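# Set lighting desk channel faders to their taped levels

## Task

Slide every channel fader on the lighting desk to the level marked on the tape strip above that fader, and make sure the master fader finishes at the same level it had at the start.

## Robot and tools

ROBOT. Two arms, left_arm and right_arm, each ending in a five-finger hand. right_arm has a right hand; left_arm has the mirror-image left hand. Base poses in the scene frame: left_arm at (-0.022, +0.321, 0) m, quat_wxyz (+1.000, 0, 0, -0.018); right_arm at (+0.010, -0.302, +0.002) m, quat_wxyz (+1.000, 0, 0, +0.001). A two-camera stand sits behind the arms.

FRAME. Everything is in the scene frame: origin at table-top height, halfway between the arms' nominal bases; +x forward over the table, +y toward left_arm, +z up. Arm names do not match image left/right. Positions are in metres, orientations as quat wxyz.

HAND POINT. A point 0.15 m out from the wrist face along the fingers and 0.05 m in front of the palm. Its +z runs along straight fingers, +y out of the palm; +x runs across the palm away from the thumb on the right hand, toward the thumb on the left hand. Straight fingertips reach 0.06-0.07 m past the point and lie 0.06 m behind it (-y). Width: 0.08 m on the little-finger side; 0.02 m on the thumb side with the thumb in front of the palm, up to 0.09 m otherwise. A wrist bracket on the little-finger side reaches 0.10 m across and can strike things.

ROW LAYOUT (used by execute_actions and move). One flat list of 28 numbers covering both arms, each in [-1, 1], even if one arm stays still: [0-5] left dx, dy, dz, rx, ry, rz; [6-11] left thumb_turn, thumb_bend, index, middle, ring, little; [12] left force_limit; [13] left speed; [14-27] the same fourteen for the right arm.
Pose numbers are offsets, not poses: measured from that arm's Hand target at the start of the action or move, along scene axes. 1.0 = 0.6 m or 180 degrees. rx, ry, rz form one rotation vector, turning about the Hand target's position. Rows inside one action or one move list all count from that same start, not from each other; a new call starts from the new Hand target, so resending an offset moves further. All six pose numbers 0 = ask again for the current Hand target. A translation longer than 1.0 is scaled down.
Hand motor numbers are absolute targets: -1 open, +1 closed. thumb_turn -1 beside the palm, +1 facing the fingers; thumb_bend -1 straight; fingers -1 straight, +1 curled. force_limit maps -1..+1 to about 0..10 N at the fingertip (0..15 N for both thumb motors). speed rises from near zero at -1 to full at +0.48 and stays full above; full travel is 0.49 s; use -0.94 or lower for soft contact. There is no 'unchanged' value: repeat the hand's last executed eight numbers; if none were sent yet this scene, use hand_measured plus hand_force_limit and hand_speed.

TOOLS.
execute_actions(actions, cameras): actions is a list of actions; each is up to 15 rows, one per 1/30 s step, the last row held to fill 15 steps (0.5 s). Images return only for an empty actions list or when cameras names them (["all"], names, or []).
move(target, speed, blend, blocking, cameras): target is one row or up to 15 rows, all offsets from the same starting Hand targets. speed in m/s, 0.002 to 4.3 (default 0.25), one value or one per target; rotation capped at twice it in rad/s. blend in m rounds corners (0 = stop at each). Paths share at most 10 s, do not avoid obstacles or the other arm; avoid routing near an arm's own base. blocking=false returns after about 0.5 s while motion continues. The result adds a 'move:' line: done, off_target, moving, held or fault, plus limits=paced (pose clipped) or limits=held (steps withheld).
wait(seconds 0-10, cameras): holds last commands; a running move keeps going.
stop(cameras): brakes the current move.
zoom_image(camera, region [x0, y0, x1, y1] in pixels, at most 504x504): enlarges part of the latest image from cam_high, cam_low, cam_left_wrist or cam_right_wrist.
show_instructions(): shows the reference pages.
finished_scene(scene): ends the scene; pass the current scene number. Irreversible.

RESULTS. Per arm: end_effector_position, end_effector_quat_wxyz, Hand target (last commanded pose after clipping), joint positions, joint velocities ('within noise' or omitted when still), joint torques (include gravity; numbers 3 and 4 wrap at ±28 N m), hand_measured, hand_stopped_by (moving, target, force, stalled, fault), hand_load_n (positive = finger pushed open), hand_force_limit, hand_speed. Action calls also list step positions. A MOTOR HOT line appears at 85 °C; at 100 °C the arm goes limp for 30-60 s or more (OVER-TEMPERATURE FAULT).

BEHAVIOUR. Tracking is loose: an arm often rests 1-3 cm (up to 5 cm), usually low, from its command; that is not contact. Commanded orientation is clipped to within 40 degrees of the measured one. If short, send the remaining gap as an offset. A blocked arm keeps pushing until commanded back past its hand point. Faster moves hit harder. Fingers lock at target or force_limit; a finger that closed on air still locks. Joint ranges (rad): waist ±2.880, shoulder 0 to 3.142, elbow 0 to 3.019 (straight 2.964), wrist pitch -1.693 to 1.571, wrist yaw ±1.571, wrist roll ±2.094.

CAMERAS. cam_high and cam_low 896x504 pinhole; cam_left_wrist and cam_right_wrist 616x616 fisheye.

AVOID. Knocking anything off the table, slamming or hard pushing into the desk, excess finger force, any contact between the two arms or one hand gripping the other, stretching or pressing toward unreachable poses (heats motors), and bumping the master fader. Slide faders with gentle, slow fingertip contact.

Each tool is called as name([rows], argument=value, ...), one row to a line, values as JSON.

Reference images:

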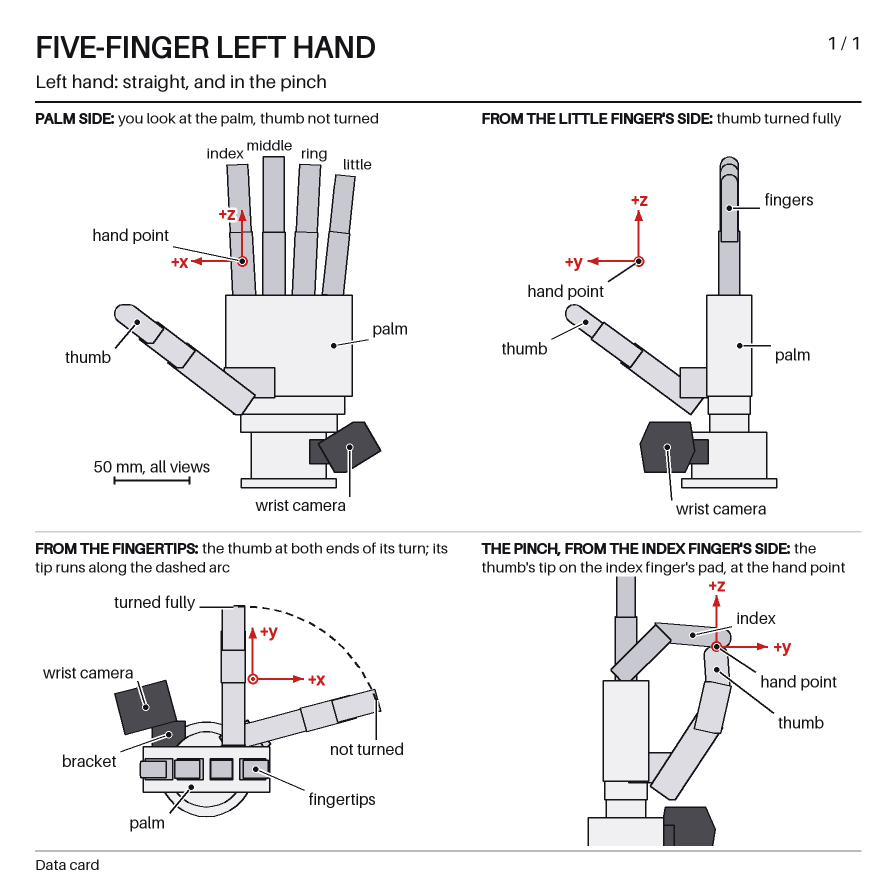

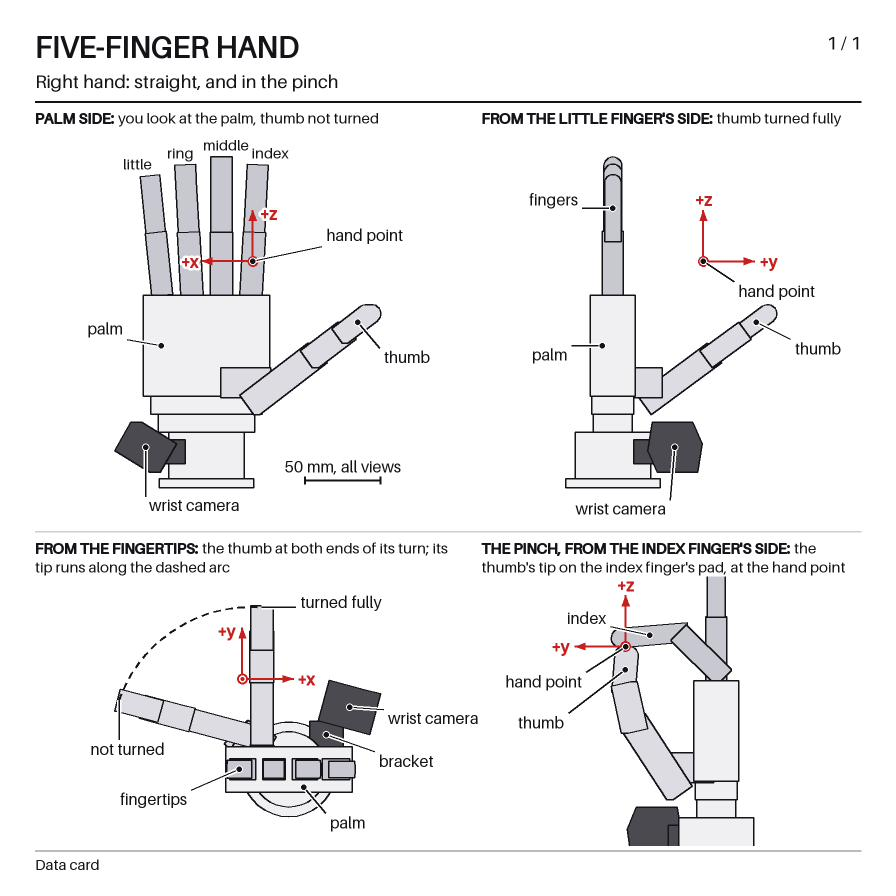

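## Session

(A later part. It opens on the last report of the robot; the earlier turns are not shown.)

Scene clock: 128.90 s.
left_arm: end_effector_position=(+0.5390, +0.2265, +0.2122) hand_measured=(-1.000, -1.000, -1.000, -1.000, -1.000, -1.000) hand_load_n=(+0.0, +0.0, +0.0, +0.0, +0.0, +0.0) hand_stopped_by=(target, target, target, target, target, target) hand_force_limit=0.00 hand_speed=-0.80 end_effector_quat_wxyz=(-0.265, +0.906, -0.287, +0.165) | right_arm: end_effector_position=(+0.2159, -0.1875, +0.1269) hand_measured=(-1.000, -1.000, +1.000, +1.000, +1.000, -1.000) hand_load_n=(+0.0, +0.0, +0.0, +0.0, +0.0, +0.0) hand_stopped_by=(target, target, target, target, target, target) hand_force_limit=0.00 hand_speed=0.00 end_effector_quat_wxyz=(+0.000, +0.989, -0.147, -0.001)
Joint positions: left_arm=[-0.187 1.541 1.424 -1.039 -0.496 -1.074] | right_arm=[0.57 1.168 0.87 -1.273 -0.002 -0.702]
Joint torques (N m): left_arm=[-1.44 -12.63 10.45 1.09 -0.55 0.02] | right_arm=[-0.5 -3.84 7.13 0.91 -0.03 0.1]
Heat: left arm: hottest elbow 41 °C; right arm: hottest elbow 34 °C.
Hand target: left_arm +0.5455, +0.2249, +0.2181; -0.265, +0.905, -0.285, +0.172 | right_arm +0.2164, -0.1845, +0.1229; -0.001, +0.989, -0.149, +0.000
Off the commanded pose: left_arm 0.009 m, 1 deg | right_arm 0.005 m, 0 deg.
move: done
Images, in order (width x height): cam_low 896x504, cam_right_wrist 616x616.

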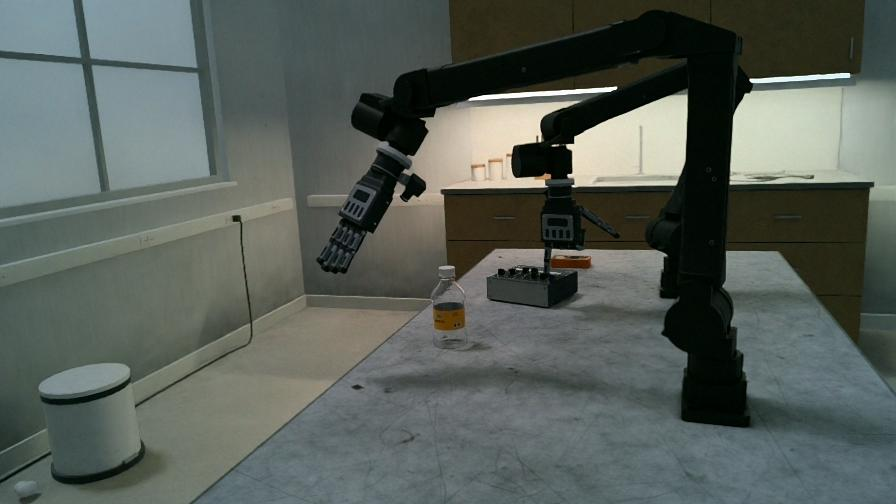

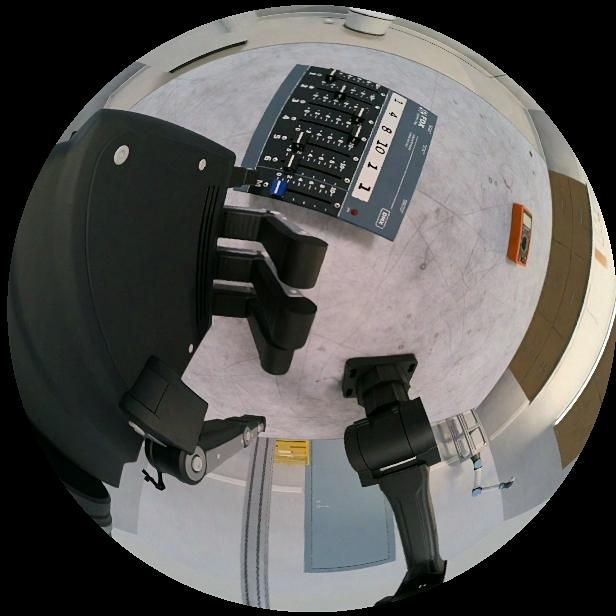

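zoom_image(camera="cam_right_wrist", region=[275, 140, 315, 180])

zoom_image(camera="cam_right_wrist", region=[260, 165, 300, 205])

zoom_image(camera="cam_right_wrist", region=[280, 120, 320, 160])

Scaled by 12.600 from the camera's 616x616 image, which has a finer 880x880 frame.

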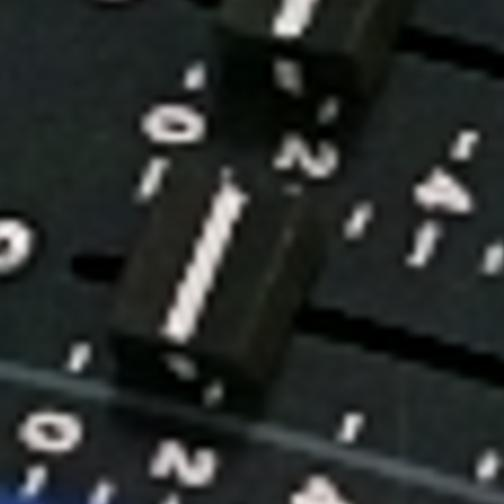

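Scaled by 12.600 from the camera's 616x616 image, which has a finer 880x880 frame.

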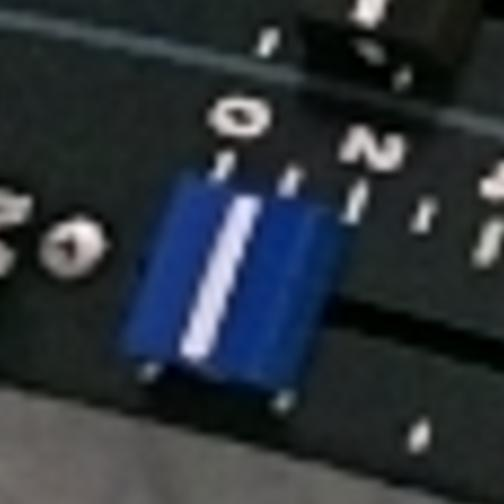

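Scaled by 12.600 from the camera's 616x616 image, which has a finer 880x880 frame.

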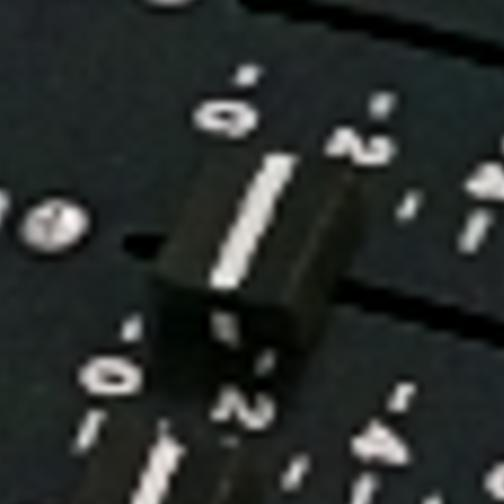

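move(target=[0,0,0,0,0,0,-1,-1,-1,-1,-1,-1,0,-0.8,0.0368,0.0543,0.06,0,0,0,-1,-1,1,1,1,-1,0,0], speed=0.12, cameras=["cam_right_wrist"])

zoom_image(camera="cam_right_wrist", region=[260, 100, 360, 200])

Scene clock: 135.70 s.
left_arm: end_effector_position=(+0.5390, +0.2265, +0.2122) hand_measured=(-1.000, -1.000, -1.000, -1.000, -1.000, -1.000) hand_load_n=(+0.0, +0.0, +0.0, +0.5, +0.0, +0.0) hand_stopped_by=(target, target, target, target, target, target) hand_force_limit=0.00 hand_speed=-0.80 end_effector_quat_wxyz=(-0.265, +0.906, -0.287, +0.165) | right_arm: end_effector_position=(+0.2273, -0.1632, +0.1449) hand_measured=(-1.000, -1.000, +1.000, +1.000, +1.000, -1.000) hand_load_n=(+0.0, +0.0, +0.0, +0.0, +0.0, +0.0) hand_stopped_by=(target, target, target, target, target, target) hand_force_limit=0.00 hand_speed=0.00 end_effector_quat_wxyz=(+0.009, +0.989, -0.147, -0.011)
Joint positions: left_arm=[-0.187 1.541 1.424 -1.039 -0.496 -1.074] | right_arm=[0.615 1.24 0.971 -1.33 -0.002 -0.659]
Joint torques (N m): left_arm=[-1.49 -12.57 10.44 1.1 -0.56 0.02] | right_arm=[-0.44 -4.66 11.58 0.06 -0.04 0.07]
Heat: left arm: hottest elbow 42 °C; right arm: hottest elbow 34 °C.
Hand target: left_arm +0.5455, +0.2249, +0.2181; -0.265, +0.905, -0.285, +0.172 | right_arm +0.2386, -0.1519, +0.1589; -0.001, +0.989, -0.149, +0.000
Off the commanded pose: left_arm 0.009 m, 1 deg | right_arm 0.021 m, 2 deg.
move: off_target (right_arm)
Images, in order (width x height): cam_right_wrist 616x616.

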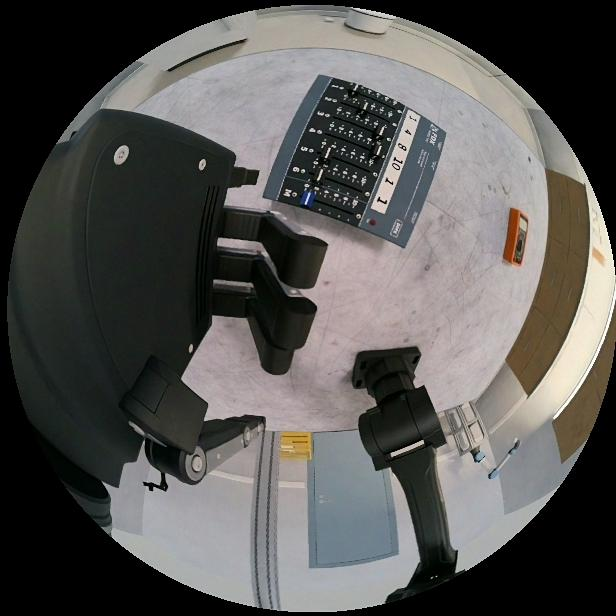

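Scaled by 5.040 from the camera's 616x616 image, which has a finer 880x880 frame.

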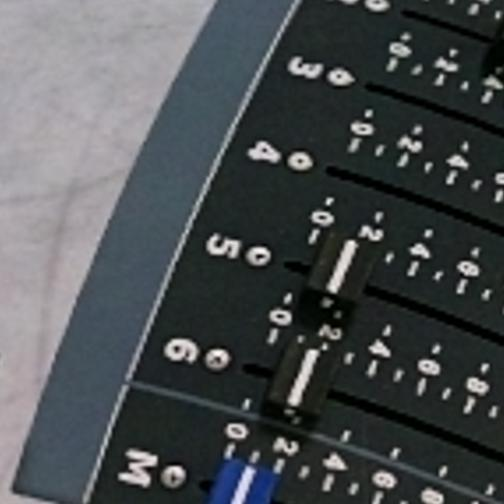

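zoom_image(camera="cam_right_wrist", region=[300, 155, 340, 195])

zoom_image(camera="cam_right_wrist", region=[310, 135, 350, 175])

zoom_image(camera="cam_right_wrist", region=[290, 175, 330, 215])

Scaled by 12.600 from the camera's 616x616 image, which has a finer 880x880 frame.

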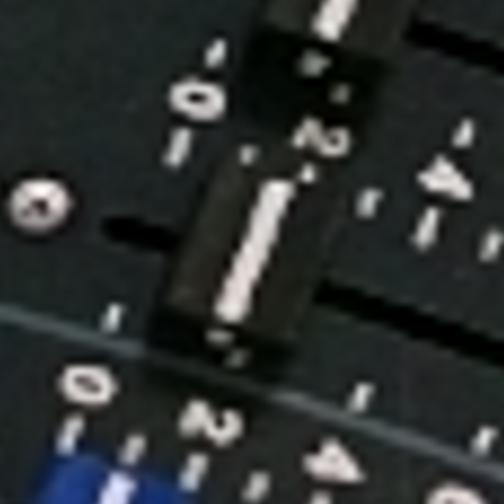

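Scaled by 12.600 from the camera's 616x616 image, which has a finer 880x880 frame.

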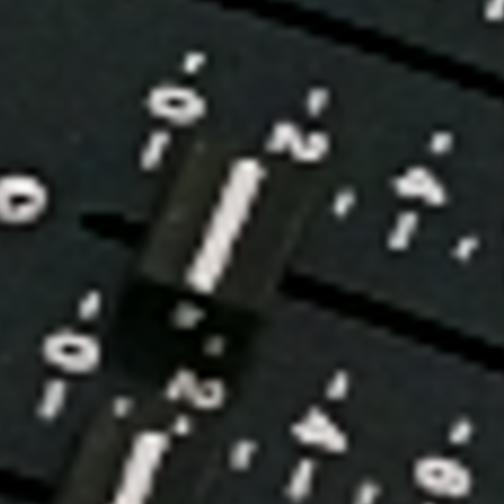

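Scaled by 12.600 from the camera's 616x616 image, which has a finer 880x880 frame.

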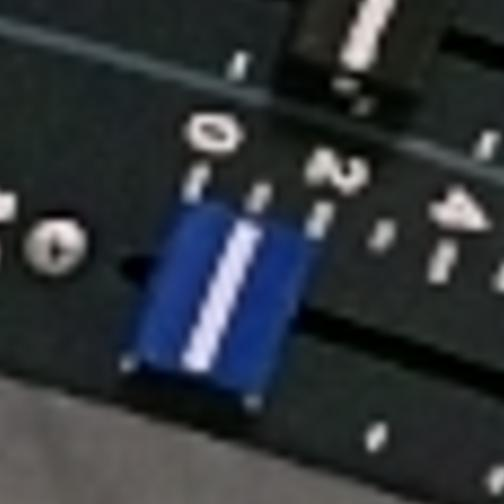

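move(target=[0,0,0,0,0,0,-1,-1,-1,-1,-1,-1,0,-0.8,0.169,-0.0718,0.01,0,0,0,-1,-1,1,1,1,-1,0,0], speed=0.15, cameras=["cam_right_wrist"])

zoom_image(camera="cam_right_wrist", region=[260, 100, 360, 200])

Scene clock: 138.67 s.
left_arm: end_effector_position=(+0.5390, +0.2265, +0.2122) hand_measured=(-1.000, -1.000, -1.000, -1.000, -1.000, -1.000) hand_load_n=(-0.5, +0.0, +0.0, +0.0, +0.0, +0.0) hand_stopped_by=(target, target, target, target, target, target) hand_force_limit=0.00 hand_speed=-0.80 end_effector_quat_wxyz=(-0.265, +0.906, -0.287, +0.165) | right_arm: end_effector_position=(+0.3238, -0.1999, +0.1513) hand_measured=(-1.000, -1.000, +1.000, +1.000, +1.000, -1.000) hand_load_n=(+0.0, +0.0, +0.0, +0.0, +0.0, +0.0) hand_stopped_by=(target, target, target, target, target, target) hand_force_limit=0.00 hand_speed=0.00 end_effector_quat_wxyz=(+0.008, +0.988, -0.152, -0.012)
Joint positions: left_arm=[-0.187 1.541 1.424 -1.039 -0.496 -1.074] | right_arm=[0.394 1.415 1.152 -1.337 0.002 -0.871]
Joint torques (N m): left_arm=[-1.44 -12.63 10.44 1.07 -0.55 0.01] | right_arm=[-1.44 -6.95 11.74 0.09 -0.12 -0.12]
Heat: left arm: hottest elbow 42 °C; right arm: hottest elbow 34 °C.
Hand target: left_arm +0.5455, +0.2249, +0.2181; -0.265, +0.905, -0.285, +0.172 | right_arm +0.3399, -0.1950, +0.1648; +0.000, +0.989, -0.149, +0.000
Off the commanded pose: left_arm 0.009 m, 1 deg | right_arm 0.022 m, 2 deg.
move: off_target (right_arm)
Images, in order (width x height): cam_right_wrist 616x616.

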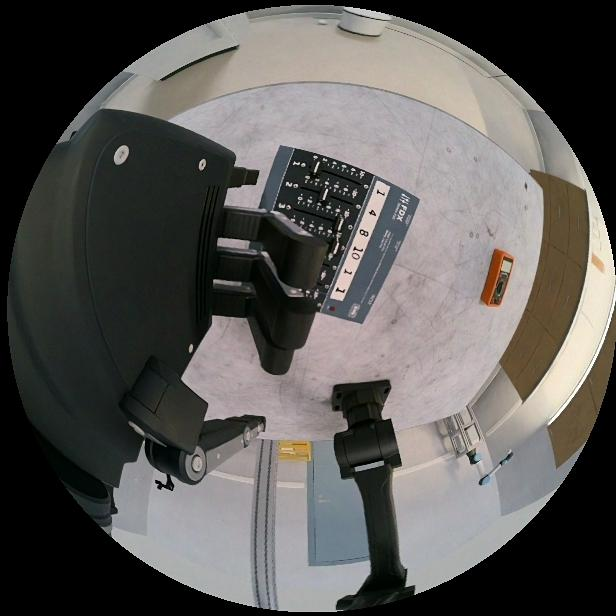

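Scaled by 5.040 from the camera's 616x616 image, which has a finer 880x880 frame.

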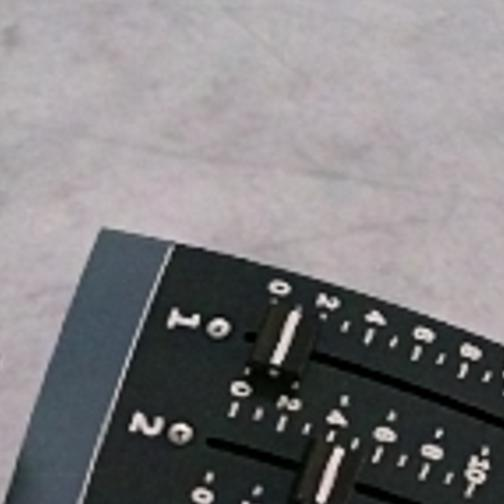

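zoom_image(camera="cam_right_wrist", region=[298, 148, 338, 188])

zoom_image(camera="cam_right_wrist", region=[305, 175, 345, 215])

zoom_image(camera="cam_right_wrist", region=[320, 190, 360, 230])

zoom_image(camera="cam_right_wrist", region=[320, 215, 360, 255])

Scaled by 12.600 from the camera's 616x616 image, which has a finer 880x880 frame.

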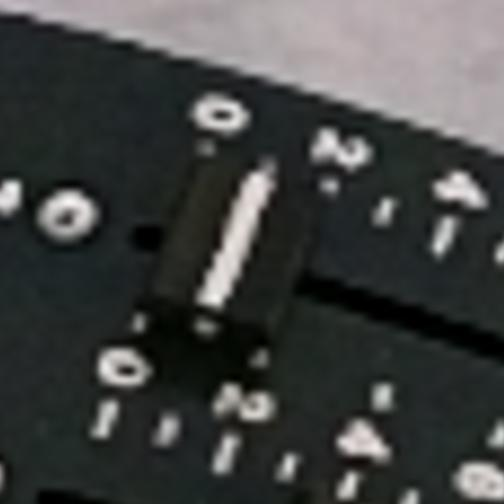

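Scaled by 12.600 from the camera's 616x616 image, which has a finer 880x880 frame.

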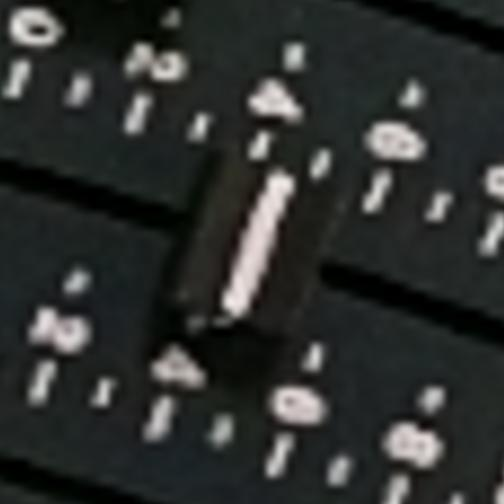

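Scaled by 12.600 from the camera's 616x616 image, which has a finer 880x880 frame.

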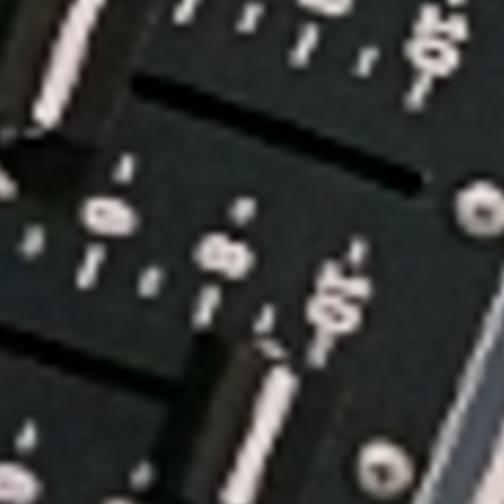

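Scaled by 12.600 from the camera's 616x616 image, which has a finer 880x880 frame.

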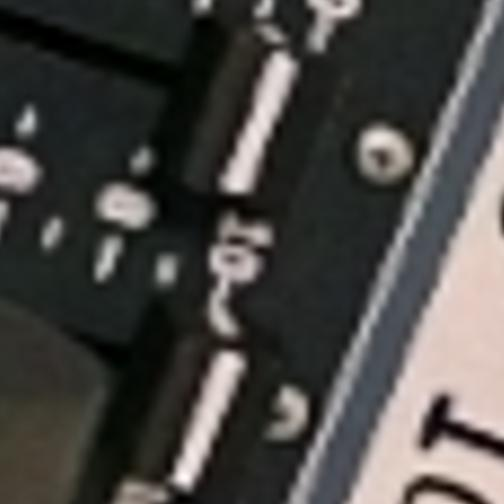

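move([
  [0,0,0,0,0,0,-1,-1,-1,-1,-1,-1,0,-0.8,0,0,0.022,0,0,0,-1,-1,1,1,1,-1,0,0],
  [0,0,0,0,0,0,-1,-1,-1,-1,-1,-1,0,-0.8,-0.083,-0.025,0.022,0,0,0,-1,-1,1,1,1,-1,0,0],
], speed=0.12, blend=0.01, cameras=["cam_right_wrist"])

zoom_image(camera="cam_right_wrist", region=[260, 120, 360, 220])

Scene clock: 141.17 s.
left_arm: end_effector_position=(+0.5390, +0.2265, +0.2122) hand_measured=(-1.000, -1.000, -1.000, -1.000, -1.000, -1.000) hand_load_n=(+0.0, +0.0, +0.0, +0.0, +0.0, +0.0) hand_stopped_by=(target, target, target, target, target, target) hand_force_limit=0.00 hand_speed=-0.80 end_effector_quat_wxyz=(-0.265, +0.906, -0.287, +0.165) | right_arm: end_effector_position=(+0.2962, -0.2111, +0.1760) hand_measured=(-1.000, -1.000, +1.000, +1.000, +1.000, -1.000) hand_load_n=(+0.0, +0.0, +0.0, +0.5, +0.0, +0.0) hand_stopped_by=(target, target, target, target, target, target) hand_force_limit=0.00 hand_speed=0.00 end_effector_quat_wxyz=(-0.001, +0.989, -0.151, +0.003)
Joint positions: left_arm=[-0.187 1.541 1.424 -1.039 -0.496 -1.074] | right_arm=[0.395 1.295 1.109 -1.378 0.002 -0.871]
Joint torques (N m): left_arm=[-1.55 -12.69 10.43 1.11 -0.55 0.01] | right_arm=[-0.44 -7.12 7.42 0.12 -0.13 0.03]
Heat: left arm: hottest elbow 42 °C; right arm: hottest elbow 34 °C.
Hand target: left_arm +0.5455, +0.2249, +0.2181; -0.265, +0.905, -0.285, +0.172 | right_arm +0.2903, -0.2099, +0.1781; -0.001, +0.989, -0.149, +0.000
Off the commanded pose: left_arm 0.009 m, 1 deg | right_arm 0.006 m, 0 deg.
move: done; blend cut to 0.0066 m at target 1
Images, in order (width x height): cam_right_wrist 616x616.

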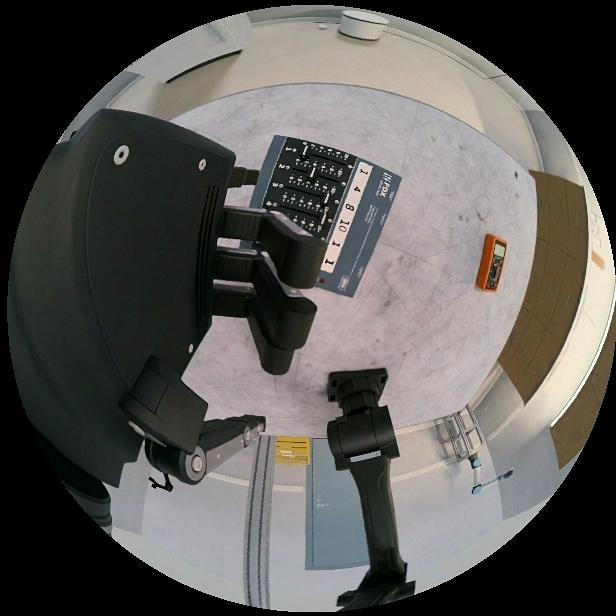

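Scaled by 5.040 from the camera's 616x616 image, which has a finer 880x880 frame.

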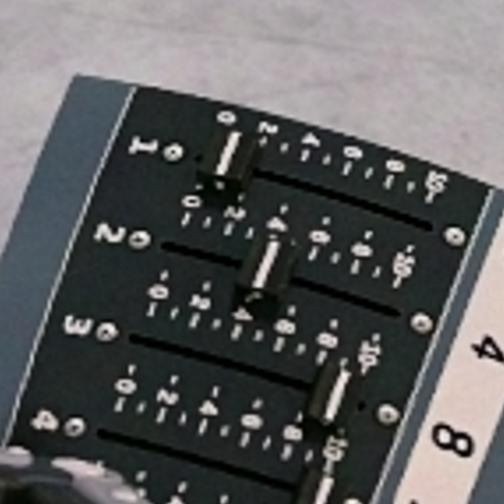

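zoom_image(camera="cam_right_wrist", region=[305, 180, 345, 220])

zoom_image(camera="cam_right_wrist", region=[305, 200, 345, 240])

zoom_image(camera="cam_right_wrist", region=[292, 153, 332, 193])

zoom_image(camera="cam_right_wrist", region=[288, 135, 328, 175])

Scaled by 12.600 from the camera's 616x616 image, which has a finer 880x880 frame.

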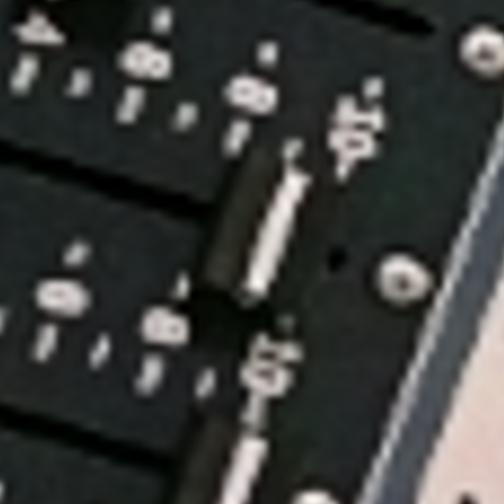

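Scaled by 12.600 from the camera's 616x616 image, which has a finer 880x880 frame.

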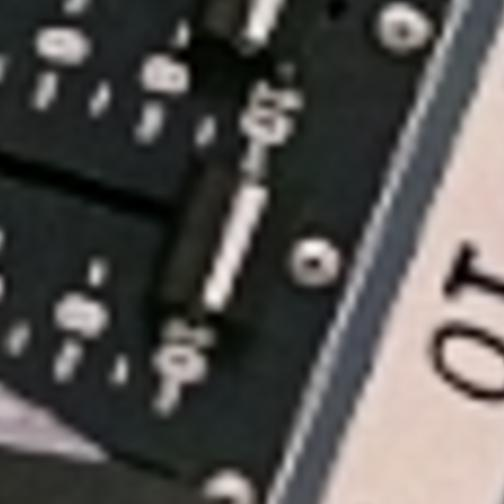

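Scaled by 12.600 from the camera's 616x616 image, which has a finer 880x880 frame.

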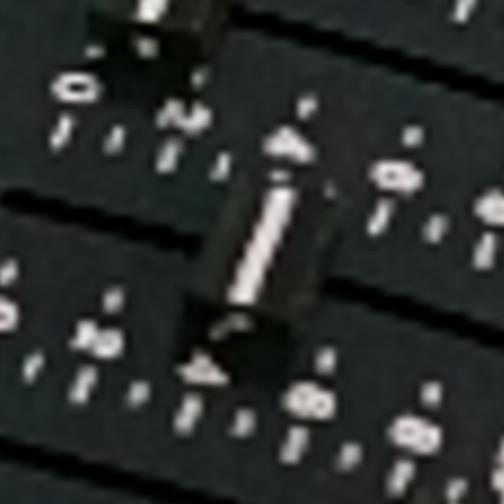

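Scaled by 12.600 from the camera's 616x616 image, which has a finer 880x880 frame.

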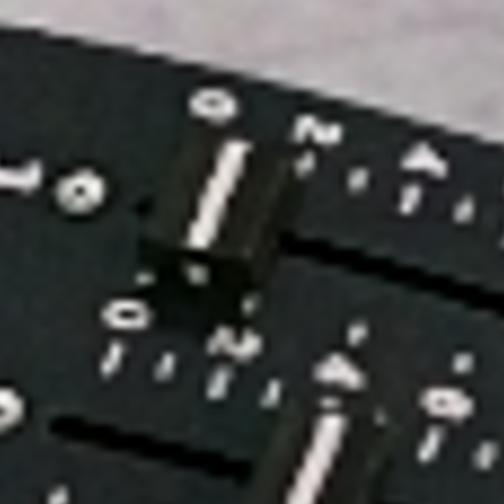

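move(target=[0,0,0,0,0,0,-1,-1,-1,-1,-1,-1,0,-0.8,-0.0305,-0.137,0,0,0,0,-1,-1,1,1,1,-1,0,0], speed=0.15, cameras=["cam_right_wrist"])

zoom_image(camera="cam_right_wrist", region=[180, 80, 280, 180])

Scene clock: 144.50 s.
left_arm: end_effector_position=(+0.5390, +0.2265, +0.2122) hand_measured=(-1.000, -1.000, -1.000, -1.000, -1.000, -1.000) hand_load_n=(+0.0, +0.0, +0.0, +0.0, +0.0, +0.0) hand_stopped_by=(target, target, target, target, target, target) hand_force_limit=0.00 hand_speed=-0.80 end_effector_quat_wxyz=(-0.265, +0.906, -0.287, +0.165) | right_arm: end_effector_position=(+0.2769, -0.2891, +0.1759) hand_measured=(-1.000, -1.000, +1.000, +1.000, +1.000, -1.000) hand_load_n=(+0.0, +0.0, +0.0, +0.0, +0.0, +0.0) hand_stopped_by=(target, target, target, target, target, target) hand_force_limit=0.00 hand_speed=0.00 end_effector_quat_wxyz=(+0.000, +0.989, -0.150, +0.002)
Joint positions: left_arm=[-0.187 1.541 1.424 -1.039 -0.496 -1.074] | right_arm=[0.192 1.185 1.016 -1.397 0.001 -1.075]
Joint torques (N m): left_arm=[-1.44 -12.63 10.41 1.11 -0.56 0.02] | right_arm=[-1.73 -6.01 7.35 0.1 -0.12 -0.1]
Heat: left arm: hottest elbow 42 °C; right arm: hottest elbow 34 °C.
Hand target: left_arm +0.5455, +0.2249, +0.2181; -0.265, +0.905, -0.285, +0.172 | right_arm +0.2719, -0.2921, +0.1781; -0.001, +0.989, -0.149, +0.000
Off the commanded pose: left_arm 0.009 m, 1 deg | right_arm 0.006 m, 0 deg.
move: done
Images, in order (width x height): cam_right_wrist 616x616.

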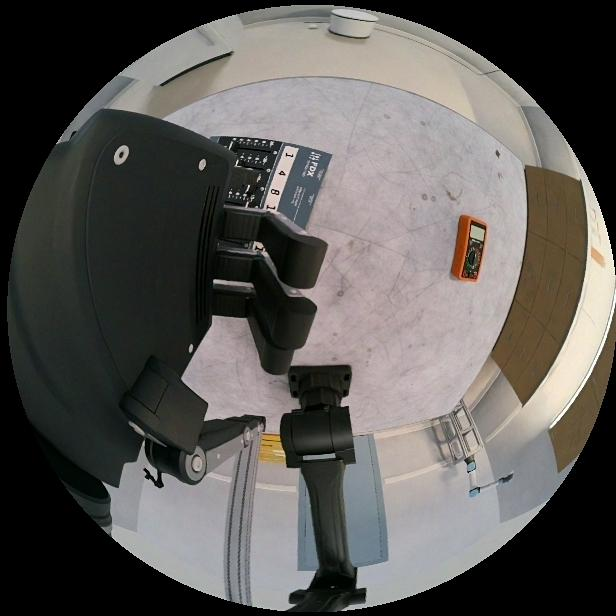

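Scaled by 5.040 from the camera's 616x616 image, which has a finer 880x880 frame.

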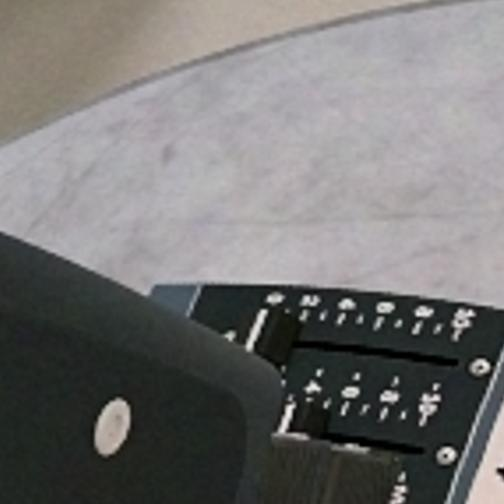

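move(target=[0,0,0,0,0,0,-1,-1,-1,-1,-1,-1,0,-0.8,-0.0017,0.0025,-0.05,0,0,0,-1,-1,1,1,1,-1,0,0], speed=0.1)

Scene clock: 145.83 s.
left_arm: end_effector_position=(+0.5390, +0.2265, +0.2122) hand_measured=(-1.000, -1.000, -1.000, -1.000, -1.000, -1.000) hand_load_n=(+0.0, +0.0, +0.0, +0.0, +0.0, +0.0) hand_stopped_by=(target, target, target, target, target, target) hand_force_limit=0.00 hand_speed=-0.80 end_effector_quat_wxyz=(-0.265, +0.906, -0.287, +0.165) | right_arm: end_effector_position=(+0.2686, -0.2908, +0.1509) hand_measured=(-1.000, -1.000, +1.000, +1.000, +1.000, -1.000) hand_load_n=(+0.0, +0.0, +0.0, +0.0, +0.0, +0.0) hand_stopped_by=(target, target, target, target, target, target) hand_force_limit=0.00 hand_speed=0.00 end_effector_quat_wxyz=(+0.002, +0.989, -0.150, -0.003)
Joint positions: left_arm=[-0.187 1.541 1.424 -1.039 -0.496 -1.074] | right_arm=[0.192 1.185 0.947 -1.34 0.001 -1.076]
Joint torques (N m): left_arm=[-1.55 -12.63 10.44 1.09 -0.55 0.02] | right_arm=[-1.32 -4.66 7.25 0.94 -0.12 -0.07]
Heat: left arm: hottest elbow 42 °C; right arm: hottest elbow 34 °C.
Hand target: left_arm +0.5455, +0.2249, +0.2181; -0.265, +0.905, -0.285, +0.172 | right_arm +0.2708, -0.2907, +0.1481; -0.001, +0.989, -0.149, +0.000
Off the commanded pose: left_arm 0.009 m, 1 deg | right_arm 0.004 m, 0 deg.
move: done

move(target=[0,0,0,0,0,0,-1,-1,-1,-1,-1,-1,0,-0.8,0.004,0,-0.052,0,0,0,-1,-1,1,1,1,-1,0,0], speed=0.08)

Scene clock: 147.13 s.
left_arm: end_effector_position=(+0.5390, +0.2265, +0.2122) hand_measured=(-1.000, -1.000, -1.000, -1.000, -1.000, -1.000) hand_load_n=(-0.5, +0.0, +0.0, +0.0, +0.0, +0.0) hand_stopped_by=(target, target, target, target, target, target) hand_force_limit=0.00 hand_speed=-0.80 end_effector_quat_wxyz=(-0.265, +0.906, -0.287, +0.165) | right_arm: end_effector_position=(+0.2709, -0.2903, +0.1210) hand_measured=(-1.000, -1.000, +1.000, +1.000, +1.000, -1.000) hand_load_n=(+0.0, +0.0, +0.0, +0.0, +0.0, +0.0) hand_stopped_by=(target, target, target, target, target, target) hand_force_limit=0.00 hand_speed=0.00 end_effector_quat_wxyz=(+0.001, +0.989, -0.150, +0.000)
Joint positions: left_arm=[-0.187 1.541 1.424 -1.039 -0.496 -1.074] | right_arm=[0.192 1.211 0.887 -1.248 0.001 -1.076]
Joint torques (N m): left_arm=[-1.49 -12.57 10.43 1.09 -0.56 0.02] | right_arm=[-1.38 -4.37 7.17 0.99 -0.12 -0.08]
Heat: left arm: hottest elbow 42 °C; right arm: hottest elbow 34 °C.
Hand target: left_arm +0.5455, +0.2249, +0.2181; -0.265, +0.905, -0.285, +0.172 | right_arm +0.2733, -0.2906, +0.1169; -0.001, +0.989, -0.149, +0.000
Off the commanded pose: left_arm 0.009 m, 1 deg | right_arm 0.005 m, 0 deg.
move: done

move(target=[0,0,0,0,0,0,-1,-1,-1,-1,-1,-1,0,-0.8,0.0083,0.0308,0.001,0,0,0,-1,-1,1,1,1,-1,0,0], speed=0.05)

Scene clock: 148.97 s.
left_arm: end_effector_position=(+0.5390, +0.2265, +0.2122) hand_measured=(-1.000, -1.000, -1.000, -1.000, -1.000, -1.000) hand_load_n=(+0.0, +0.0, +0.0, +0.0, +0.0, +0.0) hand_stopped_by=(target, target, target, target, target, target) hand_force_limit=0.00 hand_speed=-0.80 end_effector_quat_wxyz=(-0.265, +0.906, -0.287, +0.165) | right_arm: end_effector_position=(+0.2685, -0.2781, +0.1163) hand_measured=(-1.000, -1.000, +1.000, +1.000, +1.000, -1.000) hand_load_n=(+0.0, -0.5, +0.0, +0.0, +0.0, +0.0) hand_stopped_by=(target, target, target, target, target, target) hand_force_limit=0.00 hand_speed=0.00 end_effector_quat_wxyz=(+0.004, +0.989, -0.148, -0.009)
Joint positions: left_arm=[-0.187 1.541 1.424 -1.039 -0.496 -1.074] | right_arm=[0.232 1.231 0.887 -1.247 0.001 -1.039]
Joint torques (N m): left_arm=[-1.55 -12.63 10.44 1.1 -0.56 0.02] | right_arm=[-0.32 -4.25 8.81 0.99 -0.13 0.1]
Heat: left arm: hottest elbow 42 °C; right arm: hottest elbow 33 °C.
Hand target: left_arm +0.5455, +0.2249, +0.2181; -0.265, +0.905, -0.285, +0.172 | right_arm +0.2782, -0.2721, +0.1175; -0.001, +0.989, -0.149, +0.000
Off the commanded pose: left_arm 0.009 m, 1 deg | right_arm 0.012 m, 1 deg.
move: off_target (right_arm)

move(target=[0,0,0,0,0,0,-1,-1,-1,-1,-1,-1,0,-0.8,0.0117,0,0.003,0,0,0,-1,-1,1,1,1,-1,0,0], speed=0.05)

Scene clock: 149.93 s.
left_arm: end_effector_position=(+0.5390, +0.2265, +0.2122) hand_measured=(-1.000, -1.000, -1.000, -1.000, -1.000, -1.000) hand_load_n=(+0.0, +0.0, +0.0, +0.0, +0.0, -0.5) hand_stopped_by=(target, target, target, target, target, target) hand_force_limit=0.00 hand_speed=-0.80 end_effector_quat_wxyz=(-0.265, +0.906, -0.287, +0.165) | right_arm: end_effector_position=(+0.2684, -0.2780, +0.1157) hand_measured=(-1.000, -1.000, +1.000, +1.000, +1.000, -1.000) hand_load_n=(+0.0, +0.0, +0.0, +0.0, +0.0, -0.5) hand_stopped_by=(target, target, target, target, target, target) hand_force_limit=0.00 hand_speed=0.00 end_effector_quat_wxyz=(+0.005, +0.989, -0.148, -0.010)
Joint positions: left_arm=[-0.187 1.541 1.424 -1.039 -0.496 -1.074] | right_arm=[0.232 1.233 0.887 -1.247 0.001 -1.039]
Joint torques (N m): left_arm=[-1.55 -12.57 10.44 1.09 -0.55 0.01] | right_arm=[-0.79 -3.25 10.29 0.92 -0.13 0.04]
Heat: left arm: hottest elbow 42 °C; right arm: hottest elbow 33 °C.
Hand target: left_arm +0.5455, +0.2249, +0.2181; -0.265, +0.905, -0.285, +0.172 | right_arm +0.2852, -0.2720, +0.1193; -0.001, +0.989, -0.149, +0.000
Off the commanded pose: left_arm 0.009 m, 1 deg | right_arm 0.018 m, 1 deg.
move: off_target (right_arm)

move(target=[0,0,0,0,0,0,-1,-1,-1,-1,-1,-1,0,-0.8,0.006,0,0.005,0,0,0,-1,-1,1,1,1,-1,0,0], speed=0.05)

Scene clock: 150.83 s.
left_arm: end_effector_position=(+0.5390, +0.2265, +0.2122) hand_measured=(-1.000, -1.000, -1.000, -1.000, -1.000, -1.000) hand_load_n=(-0.5, +0.0, +0.0, +0.0, +0.0, +0.0) hand_stopped_by=(target, target, target, target, target, target) hand_force_limit=0.00 hand_speed=-0.80 end_effector_quat_wxyz=(-0.265, +0.906, -0.287, +0.165) | right_arm: end_effector_position=(+0.2697, -0.2777, +0.1163) hand_measured=(-1.000, -1.000, +1.000, +1.000, +1.000, -1.000) hand_load_n=(+0.0, +0.0, +0.0, +0.0, +0.0, -1.5) hand_stopped_by=(target, target, target, target, target, target) hand_force_limit=0.00 hand_speed=0.00 end_effector_quat_wxyz=(+0.005, +0.989, -0.148, -0.012)
Joint positions: left_arm=[-0.187 1.541 1.424 -1.039 -0.496 -1.074] | right_arm=[0.232 1.24 0.894 -1.251 0.001 -1.039]
Joint torques (N m): left_arm=[-1.44 -12.57 10.45 1.09 -0.56 0.02] | right_arm=[-1.03 -3.19 10.82 0.91 -0.12 0.01]
Heat: left arm: hottest elbow 42 °C; right arm: hottest elbow 33 °C.
Hand target: left_arm +0.5455, +0.2249, +0.2181; -0.265, +0.905, -0.285, +0.172 | right_arm +0.2888, -0.2721, +0.1223; -0.001, +0.989, -0.149, +0.000
Off the commanded pose: left_arm 0.009 m, 1 deg | right_arm 0.021 m, 2 deg.
move: off_target (right_arm)

move(target=[0,0,0,0,0,0,-1,-1,-1,-1,-1,-1,0,-0.8,0.009,0.0075,0.001,0,0,0,-1,-1,1,1,1,-1,0,0], speed=0.05)

Scene clock: 151.83 s.
left_arm: end_effector_position=(+0.5390, +0.2265, +0.2122) hand_measured=(-1.000, -1.000, -1.000, -1.000, -1.000, -1.000) hand_load_n=(+0.0, +0.0, +0.0, +0.0, +0.0, +0.0) hand_stopped_by=(target, target, target, target, target, target) hand_force_limit=0.00 hand_speed=-0.80 end_effector_quat_wxyz=(-0.265, +0.906, -0.287, +0.165) | right_arm: end_effector_position=(+0.2741, -0.2762, +0.1166) hand_measured=(-1.000, -1.000, +1.000, +1.000, +1.000, -1.000) hand_load_n=(+0.0, +0.0, +0.0, +0.0, +0.0, -2.0) hand_stopped_by=(target, target, target, target, target, target) hand_force_limit=0.00 hand_speed=0.00 end_effector_quat_wxyz=(+0.006, +0.988, -0.152, -0.014)
Joint positions: left_arm=[-0.187 1.541 1.424 -1.039 -0.496 -1.074] | right_arm=[0.232 1.256 0.908 -1.253 0.001 -1.031]
Joint torques (N m): left_arm=[-1.49 -12.69 10.44 1.1 -0.55 0.02] | right_arm=[-0.21 -3.55 10.97 0.84 -0.13 0.02]
Heat: left arm: hottest elbow 42 °C; right arm: hottest elbow 33 °C.
Hand target: left_arm +0.5455, +0.2249, +0.2181; -0.265, +0.905, -0.285, +0.172 | right_arm +0.2942, -0.2676, +0.1229; -0.001, +0.989, -0.149, +0.000
Off the commanded pose: left_arm 0.009 m, 1 deg | right_arm 0.023 m, 2 deg.
move: off_target (right_arm)

move(target=[0,0,0,0,0,0,-1,-1,-1,-1,-1,-1,0,-0.8,0.0025,0.0055,0,0,0,0,-1,-1,1,1,1,-1,0,0], speed=0.05)

Scene clock: 152.83 s.
left_arm: end_effector_position=(+0.5390, +0.2265, +0.2122) hand_measured=(-1.000, -1.000, -1.000, -1.000, -1.000, -1.000) hand_load_n=(+0.0, +0.0, +0.0, +0.0, +0.0, +0.0) hand_stopped_by=(target, target, target, target, target, target) hand_force_limit=0.00 hand_speed=-0.80 end_effector_quat_wxyz=(-0.265, +0.906, -0.287, +0.165) | right_arm: end_effector_position=(+0.2758, -0.2744, +0.1168) hand_measured=(-1.000, -1.000, +1.000, +1.000, +1.000, -1.000) hand_load_n=(+0.0, +0.0, +0.0, +0.0, +0.0, -2.5) hand_stopped_by=(target, target, target, target, target, target) hand_force_limit=0.00 hand_speed=0.00 end_effector_quat_wxyz=(+0.008, +0.988, -0.155, -0.014)
Joint positions: left_arm=[-0.187 1.541 1.424 -1.039 -0.496 -1.074] | right_arm=[0.237 1.263 0.914 -1.253 0.003 -1.021]
Joint torques (N m): left_arm=[-1.38 -12.69 10.43 1.11 -0.56 0.01] | right_arm=[0.09 -3.66 10.96 0.88 -0.2 -0.03]
Heat: left arm: hottest elbow 42 °C; right arm: hottest elbow 34 °C.
Hand target: left_arm +0.5455, +0.2249, +0.2181; -0.265, +0.905, -0.285, +0.172 | right_arm +0.2957, -0.2644, +0.1229; -0.001, +0.989, -0.149, +0.000
Off the commanded pose: left_arm 0.009 m, 1 deg | right_arm 0.023 m, 2 deg.
move: off_target (right_arm)

move(target=[0,0,0,0,0,0,-1,-1,-1,-1,-1,-1,0,-0.8,-0.027,-0.0385,0,0,0,0,-1,-1,1,1,1,-1,0,0], speed=0.06)

Scene clock: 154.23 s.
left_arm: end_effector_position=(+0.5390, +0.2265, +0.2122) hand_measured=(-1.000, -1.000, -1.000, -1.000, -1.000, -1.000) hand_load_n=(-0.5, +0.0, +0.0, +0.0, +0.0, +0.0) hand_stopped_by=(target, target, target, target, target, target) hand_force_limit=0.00 hand_speed=-0.80 end_effector_quat_wxyz=(-0.265, +0.906, -0.287, +0.165) | right_arm: end_effector_position=(+0.2788, -0.2856, +0.1207) hand_measured=(-1.000, -1.000, +1.000, +1.000, +1.000, -1.000) hand_load_n=(+0.0, +0.0, +0.0, +0.0, +0.0, +0.0) hand_stopped_by=(target, target, target, target, target, target) hand_force_limit=0.00 hand_speed=0.00 end_effector_quat_wxyz=(+0.004, +0.989, -0.150, -0.007)
Joint positions: left_arm=[-0.187 1.541 1.424 -1.039 -0.496 -1.074] | right_arm=[0.202 1.247 0.914 -1.253 0.002 -1.066]
Joint torques (N m): left_arm=[-1.49 -12.51 10.44 1.1 -0.56 0.01] | right_arm=[-1.67 -6.42 7.21 0.62 -0.14 -0.15]
Heat: left arm: hottest elbow 42 °C; right arm: hottest elbow 34 °C.
Hand target: left_arm +0.5455, +0.2249, +0.2181; -0.265, +0.905, -0.285, +0.172 | right_arm +0.2795, -0.2874, +0.1229; -0.001, +0.989, -0.149, +0.000
Off the commanded pose: left_arm 0.009 m, 1 deg | right_arm 0.003 m, 1 deg.
move: done

move(target=[0,0,0,0,0,0,-1,-1,-1,-1,-1,-1,0,-0.8,0.022,-0.006,0.095,0,0,0,-1,-1,1,1,1,-1,0,0], speed=0.1)

Scene clock: 155.77 s.
left_arm: end_effector_position=(+0.5390, +0.2265, +0.2122) hand_measured=(-1.000, -1.000, -1.000, -1.000, -1.000, -1.000) hand_load_n=(+0.0, +0.0, +0.0, +0.0, +0.0, +0.0) hand_stopped_by=(target, target, target, target, target, target) hand_force_limit=0.00 hand_speed=-0.80 end_effector_quat_wxyz=(-0.265, +0.906, -0.287, +0.165) | right_arm: end_effector_position=(+0.2775, -0.2915, +0.1606) hand_measured=(-1.000, -1.000, +1.000, +1.000, +1.000, -1.000) hand_load_n=(+0.0, +0.0, +0.0, +0.0, +0.0, +0.0) hand_stopped_by=(target, target, target, target, target, target) hand_force_limit=0.00 hand_speed=0.00 end_effector_quat_wxyz=(+0.009, +0.989, -0.149, -0.022)
Joint positions: left_arm=[-0.187 1.541 1.424 -1.039 -0.496 -1.074] | right_arm=[0.185 1.234 1.006 -1.391 0.002 -1.084]
Joint torques (N m): left_arm=[-1.55 -12.63 10.43 1.07 -0.55 0.02] | right_arm=[-1.85 -6.07 11.74 -0.17 -0.13 -0.14]
Heat: left arm: hottest elbow 42 °C; right arm: hottest elbow 34 °C.
Hand target: left_arm +0.5455, +0.2249, +0.2181; -0.265, +0.905, -0.285, +0.172 | right_arm +0.2928, -0.2910, +0.1799; -0.001, +0.989, -0.149, +0.000
Off the commanded pose: left_arm 0.009 m, 1 deg | right_arm 0.024 m, 3 deg.
move: off_target (right_arm)

move([
  [0,0,0,0,0,0,-1,-1,-1,-1,-1,-1,0,-0.8,0.027,0.0233,-0.003,0,0,0,-1,-1,1,1,1,-1,0,0],
  [0,0,0,0,0,0,-1,-1,-1,-1,-1,-1,0,-0.8,0.0145,0.0233,-0.05,0,0,0,-1,-1,1,1,1,-1,0,0],
], speed=0.1)

Scene clock: 157.77 s.
left_arm: end_effector_position=(+0.5390, +0.2265, +0.2122) hand_measured=(-1.000, -1.000, -1.000, -1.000, -1.000, -1.000) hand_load_n=(+0.0, -0.5, +0.0, +0.0, +0.0, +0.0) hand_stopped_by=(target, target, target, target, target, target) hand_force_limit=0.00 hand_speed=-0.80 end_effector_quat_wxyz=(-0.265, +0.906, -0.287, +0.165) | right_arm: end_effector_position=(+0.2997, -0.2809, +0.1541) hand_measured=(-1.000, -1.000, +1.000, +1.000, +1.000, -1.000) hand_load_n=(+0.0, +0.0, +0.0, +0.0, +0.0, +0.0) hand_stopped_by=(target, target, target, target, target, target) hand_force_limit=0.00 hand_speed=0.00 end_effector_quat_wxyz=(+0.001, +0.989, -0.148, -0.001)
Joint positions: left_arm=[-0.187 1.541 1.424 -1.039 -0.496 -1.074] | right_arm=[0.203 1.268 1.025 -1.33 0.001 -1.069]
Joint torques (N m): left_arm=[-1.44 -12.63 10.43 1.11 -0.55 0.01] | right_arm=[-0.32 -5.36 7.31 0.9 -0.12 0.11]
Heat: left arm: hottest elbow 42 °C; right arm: hottest elbow 34 °C.
Hand target: left_arm +0.5455, +0.2249, +0.2181; -0.265, +0.905, -0.285, +0.172 | right_arm +0.3014, -0.2770, +0.1499; -0.001, +0.989, -0.149, +0.000
Off the commanded pose: left_arm 0.009 m, 1 deg | right_arm 0.006 m, 0 deg.
move: done

move(target=[0,0,0,0,0,0,-1,-1,-1,-1,-1,-1,0,-0.8,0,0,-0.054,0,0,0,-1,-1,1,1,1,-1,0,0], speed=0.08)

Scene clock: 158.97 s.
left_arm: end_effector_position=(+0.5390, +0.2265, +0.2122) hand_measured=(-1.000, -1.000, -1.000, -1.000, -1.000, -1.000) hand_load_n=(+0.0, +0.0, +0.0, +0.0, +0.0, +0.0) hand_stopped_by=(target, target, target, target, target, target) hand_force_limit=0.00 hand_speed=-0.80 end_effector_quat_wxyz=(-0.265, +0.906, -0.287, +0.165) | right_arm: end_effector_position=(+0.3001, -0.2809, +0.1219) hand_measured=(-1.000, -1.000, +1.000, +1.000, +1.000, -1.000) hand_load_n=(+0.0, +0.0, +0.0, +0.0, +0.0, +0.0) hand_stopped_by=(target, target, target, target, target, target) hand_force_limit=0.00 hand_speed=0.00 end_effector_quat_wxyz=(+0.001, +0.989, -0.148, +0.000)
Joint positions: left_arm=[-0.187 1.541 1.424 -1.039 -0.496 -1.074] | right_arm=[0.203 1.294 0.96 -1.238 0.001 -1.069]
Joint torques (N m): left_arm=[-1.49 -12.63 10.43 1.09 -0.55 0.02] | right_arm=[-0.44 -5.42 7.16 0.98 -0.12 0.1]
Heat: left arm: hottest elbow 42 °C; right arm: hottest elbow 34 °C.
Hand target: left_arm +0.5455, +0.2249, +0.2181; -0.265, +0.905, -0.285, +0.172 | right_arm +0.3014, -0.2770, +0.1175; -0.001, +0.989, -0.149, +0.000
Off the commanded pose: left_arm 0.009 m, 1 deg | right_arm 0.006 m, 0 deg.
move: done

move(target=[0,0,0,0,0,0,-1,-1,-1,-1,-1,-1,0,-0.8,0.016,0.0275,0.006,0,0,0,-1,-1,1,1,1,-1,0,0], speed=0.05)

Scene clock: 160.27 s.
left_arm: end_effector_position=(+0.5390, +0.2265, +0.2122) hand_measured=(-1.000, -1.000, -1.000, -1.000, -1.000, -1.000) hand_load_n=(+0.0, +0.0, +0.0, +0.0, +0.0, +0.0) hand_stopped_by=(target, target, target, target, target, target) hand_force_limit=0.00 hand_speed=-0.80 end_effector_quat_wxyz=(-0.265, +0.906, -0.287, +0.165) | right_arm: end_effector_position=(+0.2970, -0.2691, +0.1160) hand_measured=(-1.000, -1.000, +1.000, +1.000, +1.000, -1.000) hand_load_n=(+0.0, +0.0, +0.0, +0.0, +0.0, -0.5) hand_stopped_by=(target, target, target, target, target, target) hand_force_limit=0.00 hand_speed=0.00 end_effector_quat_wxyz=(+0.005, +0.989, -0.150, -0.011)
Joint positions: left_arm=[-0.187 1.541 1.424 -1.039 -0.496 -1.074] | right_arm=[0.238 1.316 0.96 -1.238 0.002 -1.029]
Joint torques (N m): left_arm=[-1.44 -12.69 10.44 1.1 -0.56 0.01] | right_arm=[-0.03 -4.95 10.1 0.72 -0.15 0.09]
Heat: left arm: hottest elbow 42 °C; right arm: hottest elbow 34 °C.
Hand target: left_arm +0.5455, +0.2249, +0.2181; -0.265, +0.905, -0.285, +0.172 | right_arm +0.3110, -0.2606, +0.1211; -0.001, +0.989, -0.149, +0.000
Off the commanded pose: left_arm 0.009 m, 1 deg | right_arm 0.017 m, 1 deg.
move: off_target (right_arm)

move(target=[0,0,0,0,0,0,-1,-1,-1,-1,-1,-1,0,-0.8,0.012,0.005,0.002,0,0,0,-1,-1,1,1,1,-1,0,0], speed=0.05)

Scene clock: 161.27 s.
left_arm: end_effector_position=(+0.5390, +0.2265, +0.2122) hand_measured=(-1.000, -1.000, -1.000, -1.000, -1.000, -1.000) hand_load_n=(-0.5, +0.0, +0.0, +0.0, +0.0, +0.0) hand_stopped_by=(target, target, target, target, target, target) hand_force_limit=0.00 hand_speed=-0.80 end_effector_quat_wxyz=(-0.265, +0.906, -0.287, +0.165) | right_arm: end_effector_position=(+0.3012, -0.2662, +0.1161) hand_measured=(-1.000, -1.000, +1.000, +1.000, +1.000, -1.000) hand_load_n=(+0.0, +0.0, +0.0, +0.0, +0.0, -1.0) hand_stopped_by=(target, target, target, target, target, target) hand_force_limit=0.00 hand_speed=0.00 end_effector_quat_wxyz=(+0.006, +0.989, -0.151, -0.011)
Joint positions: left_arm=[-0.187 1.541 1.424 -1.039 -0.496 -1.074] | right_arm=[0.243 1.33 0.973 -1.238 0.002 -1.023]
Joint torques (N m): left_arm=[-1.44 -12.63 10.41 1.11 -0.56 0.01] | right_arm=[-0.26 -4.72 10.77 0.62 -0.14 0.03]
Heat: left arm: hottest elbow 42 °C; right arm: hottest elbow 34 °C.
Hand target: left_arm +0.5455, +0.2249, +0.2181; -0.265, +0.905, -0.285, +0.172 | right_arm +0.3182, -0.2576, +0.1223; -0.001, +0.989, -0.149, +0.000
Off the commanded pose: left_arm 0.009 m, 1 deg | right_arm 0.020 m, 1 deg.
move: off_target (right_arm)

move(target=[0,0,0,0,0,0,-1,-1,-1,-1,-1,-1,0,-0.8,0.004,0.0045,0,0,0,0,-1,-1,1,1,1,-1,0,0], speed=0.05)

Scene clock: 162.23 s.
left_arm: end_effector_position=(+0.5390, +0.2265, +0.2122) hand_measured=(-1.000, -1.000, -1.000, -1.000, -1.000, -1.000) hand_load_n=(+0.0, +0.0, +0.0, +0.0, +0.0, +0.0) hand_stopped_by=(target, target, target, target, target, target) hand_force_limit=0.00 hand_speed=-0.80 end_effector_quat_wxyz=(-0.265, +0.906, -0.287, +0.165) | right_arm: end_effector_position=(+0.3027, -0.2644, +0.1161) hand_measured=(-1.000, -1.000, +1.000, +1.000, +1.000, -1.000) hand_load_n=(+0.0, +0.0, +0.0, +0.0, +0.0, -2.0) hand_stopped_by=(target, target, target, target, target, target) hand_force_limit=0.00 hand_speed=0.00 end_effector_quat_wxyz=(+0.006, +0.988, -0.153, -0.011)
Joint positions: left_arm=[-0.187 1.541 1.424 -1.039 -0.496 -1.074] | right_arm=[0.246 1.335 0.978 -1.238 0.002 -1.015]
Joint torques (N m): left_arm=[-1.55 -12.51 10.44 1.1 -0.56 0.01] | right_arm=[-0.03 -4.6 10.91 0.62 -0.14 0.04]
Heat: left arm: hottest elbow 42 °C; right arm: hottest elbow 34 °C.
Hand target: left_arm +0.5455, +0.2249, +0.2181; -0.265, +0.905, -0.285, +0.172 | right_arm +0.3206, -0.2548, +0.1223; -0.001, +0.989, -0.148, +0.000
Off the commanded pose: left_arm 0.009 m, 1 deg | right_arm 0.021 m, 2 deg.
move: off_target (right_arm)

move([
  [0,0,0,0,0,0,-1,-1,-1,-1,-1,-1,0,-0.8,-0.029,-0.0355,0,0,0,0,-1,-1,1,1,1,-1,0,0],
  [0,0,0,0,0,0,-1,-1,-1,-1,-1,-1,0,-0.8,-0.007,-0.04,0.095,0,0,0,-1,-1,1,1,1,-1,0,0],
], speed=0.08)

Scene clock: 185.50 s.
left_arm: end_effector_position=(+0.5390, +0.2265, +0.2122) hand_measured=(-1.000, -1.000, -1.000, -1.000, -1.000, -1.000) hand_load_n=(+0.0, -0.5, +0.0, +0.0, +0.0, +0.0) hand_stopped_by=(target, target, target, target, target, target) hand_force_limit=0.00 hand_speed=-0.80 end_effector_quat_wxyz=(-0.265, +0.906, -0.287, +0.165) | right_arm: end_effector_position=(+0.3008, -0.2794, +0.1592) hand_measured=(-1.000, -1.000, +1.000, +1.000, +1.000, -1.000) hand_load_n=(+0.0, +0.0, +0.0, +0.0, +0.0, +0.0) hand_stopped_by=(target, target, target, target, target, target) hand_force_limit=0.00 hand_speed=0.00 end_effector_quat_wxyz=(+0.010, +0.989, -0.149, -0.023)
Joint positions: left_arm=[-0.187 1.541 1.424 -1.039 -0.496 -1.074] | right_arm=[0.207 1.305 1.064 -1.38 0.002 -1.063]
Joint torques (N m): left_arm=[-1.49 -12.63 10.43 1.1 -0.56 0.02] | right_arm=[-1.79 -7.18 11.73 -0.17 -0.12 -0.1]
Heat: left arm: hottest elbow 43 °C; right arm: hottest elbow 34 °C.
Hand target: left_arm +0.5455, +0.2249, +0.2181; -0.265, +0.905, -0.285, +0.172 | right_arm +0.3164, -0.2789, +0.1793; -0.001, +0.989, -0.149, +0.000
Off the commanded pose: left_arm 0.009 m, 1 deg | right_arm 0.025 m, 3 deg.
move: off_target (right_arm)


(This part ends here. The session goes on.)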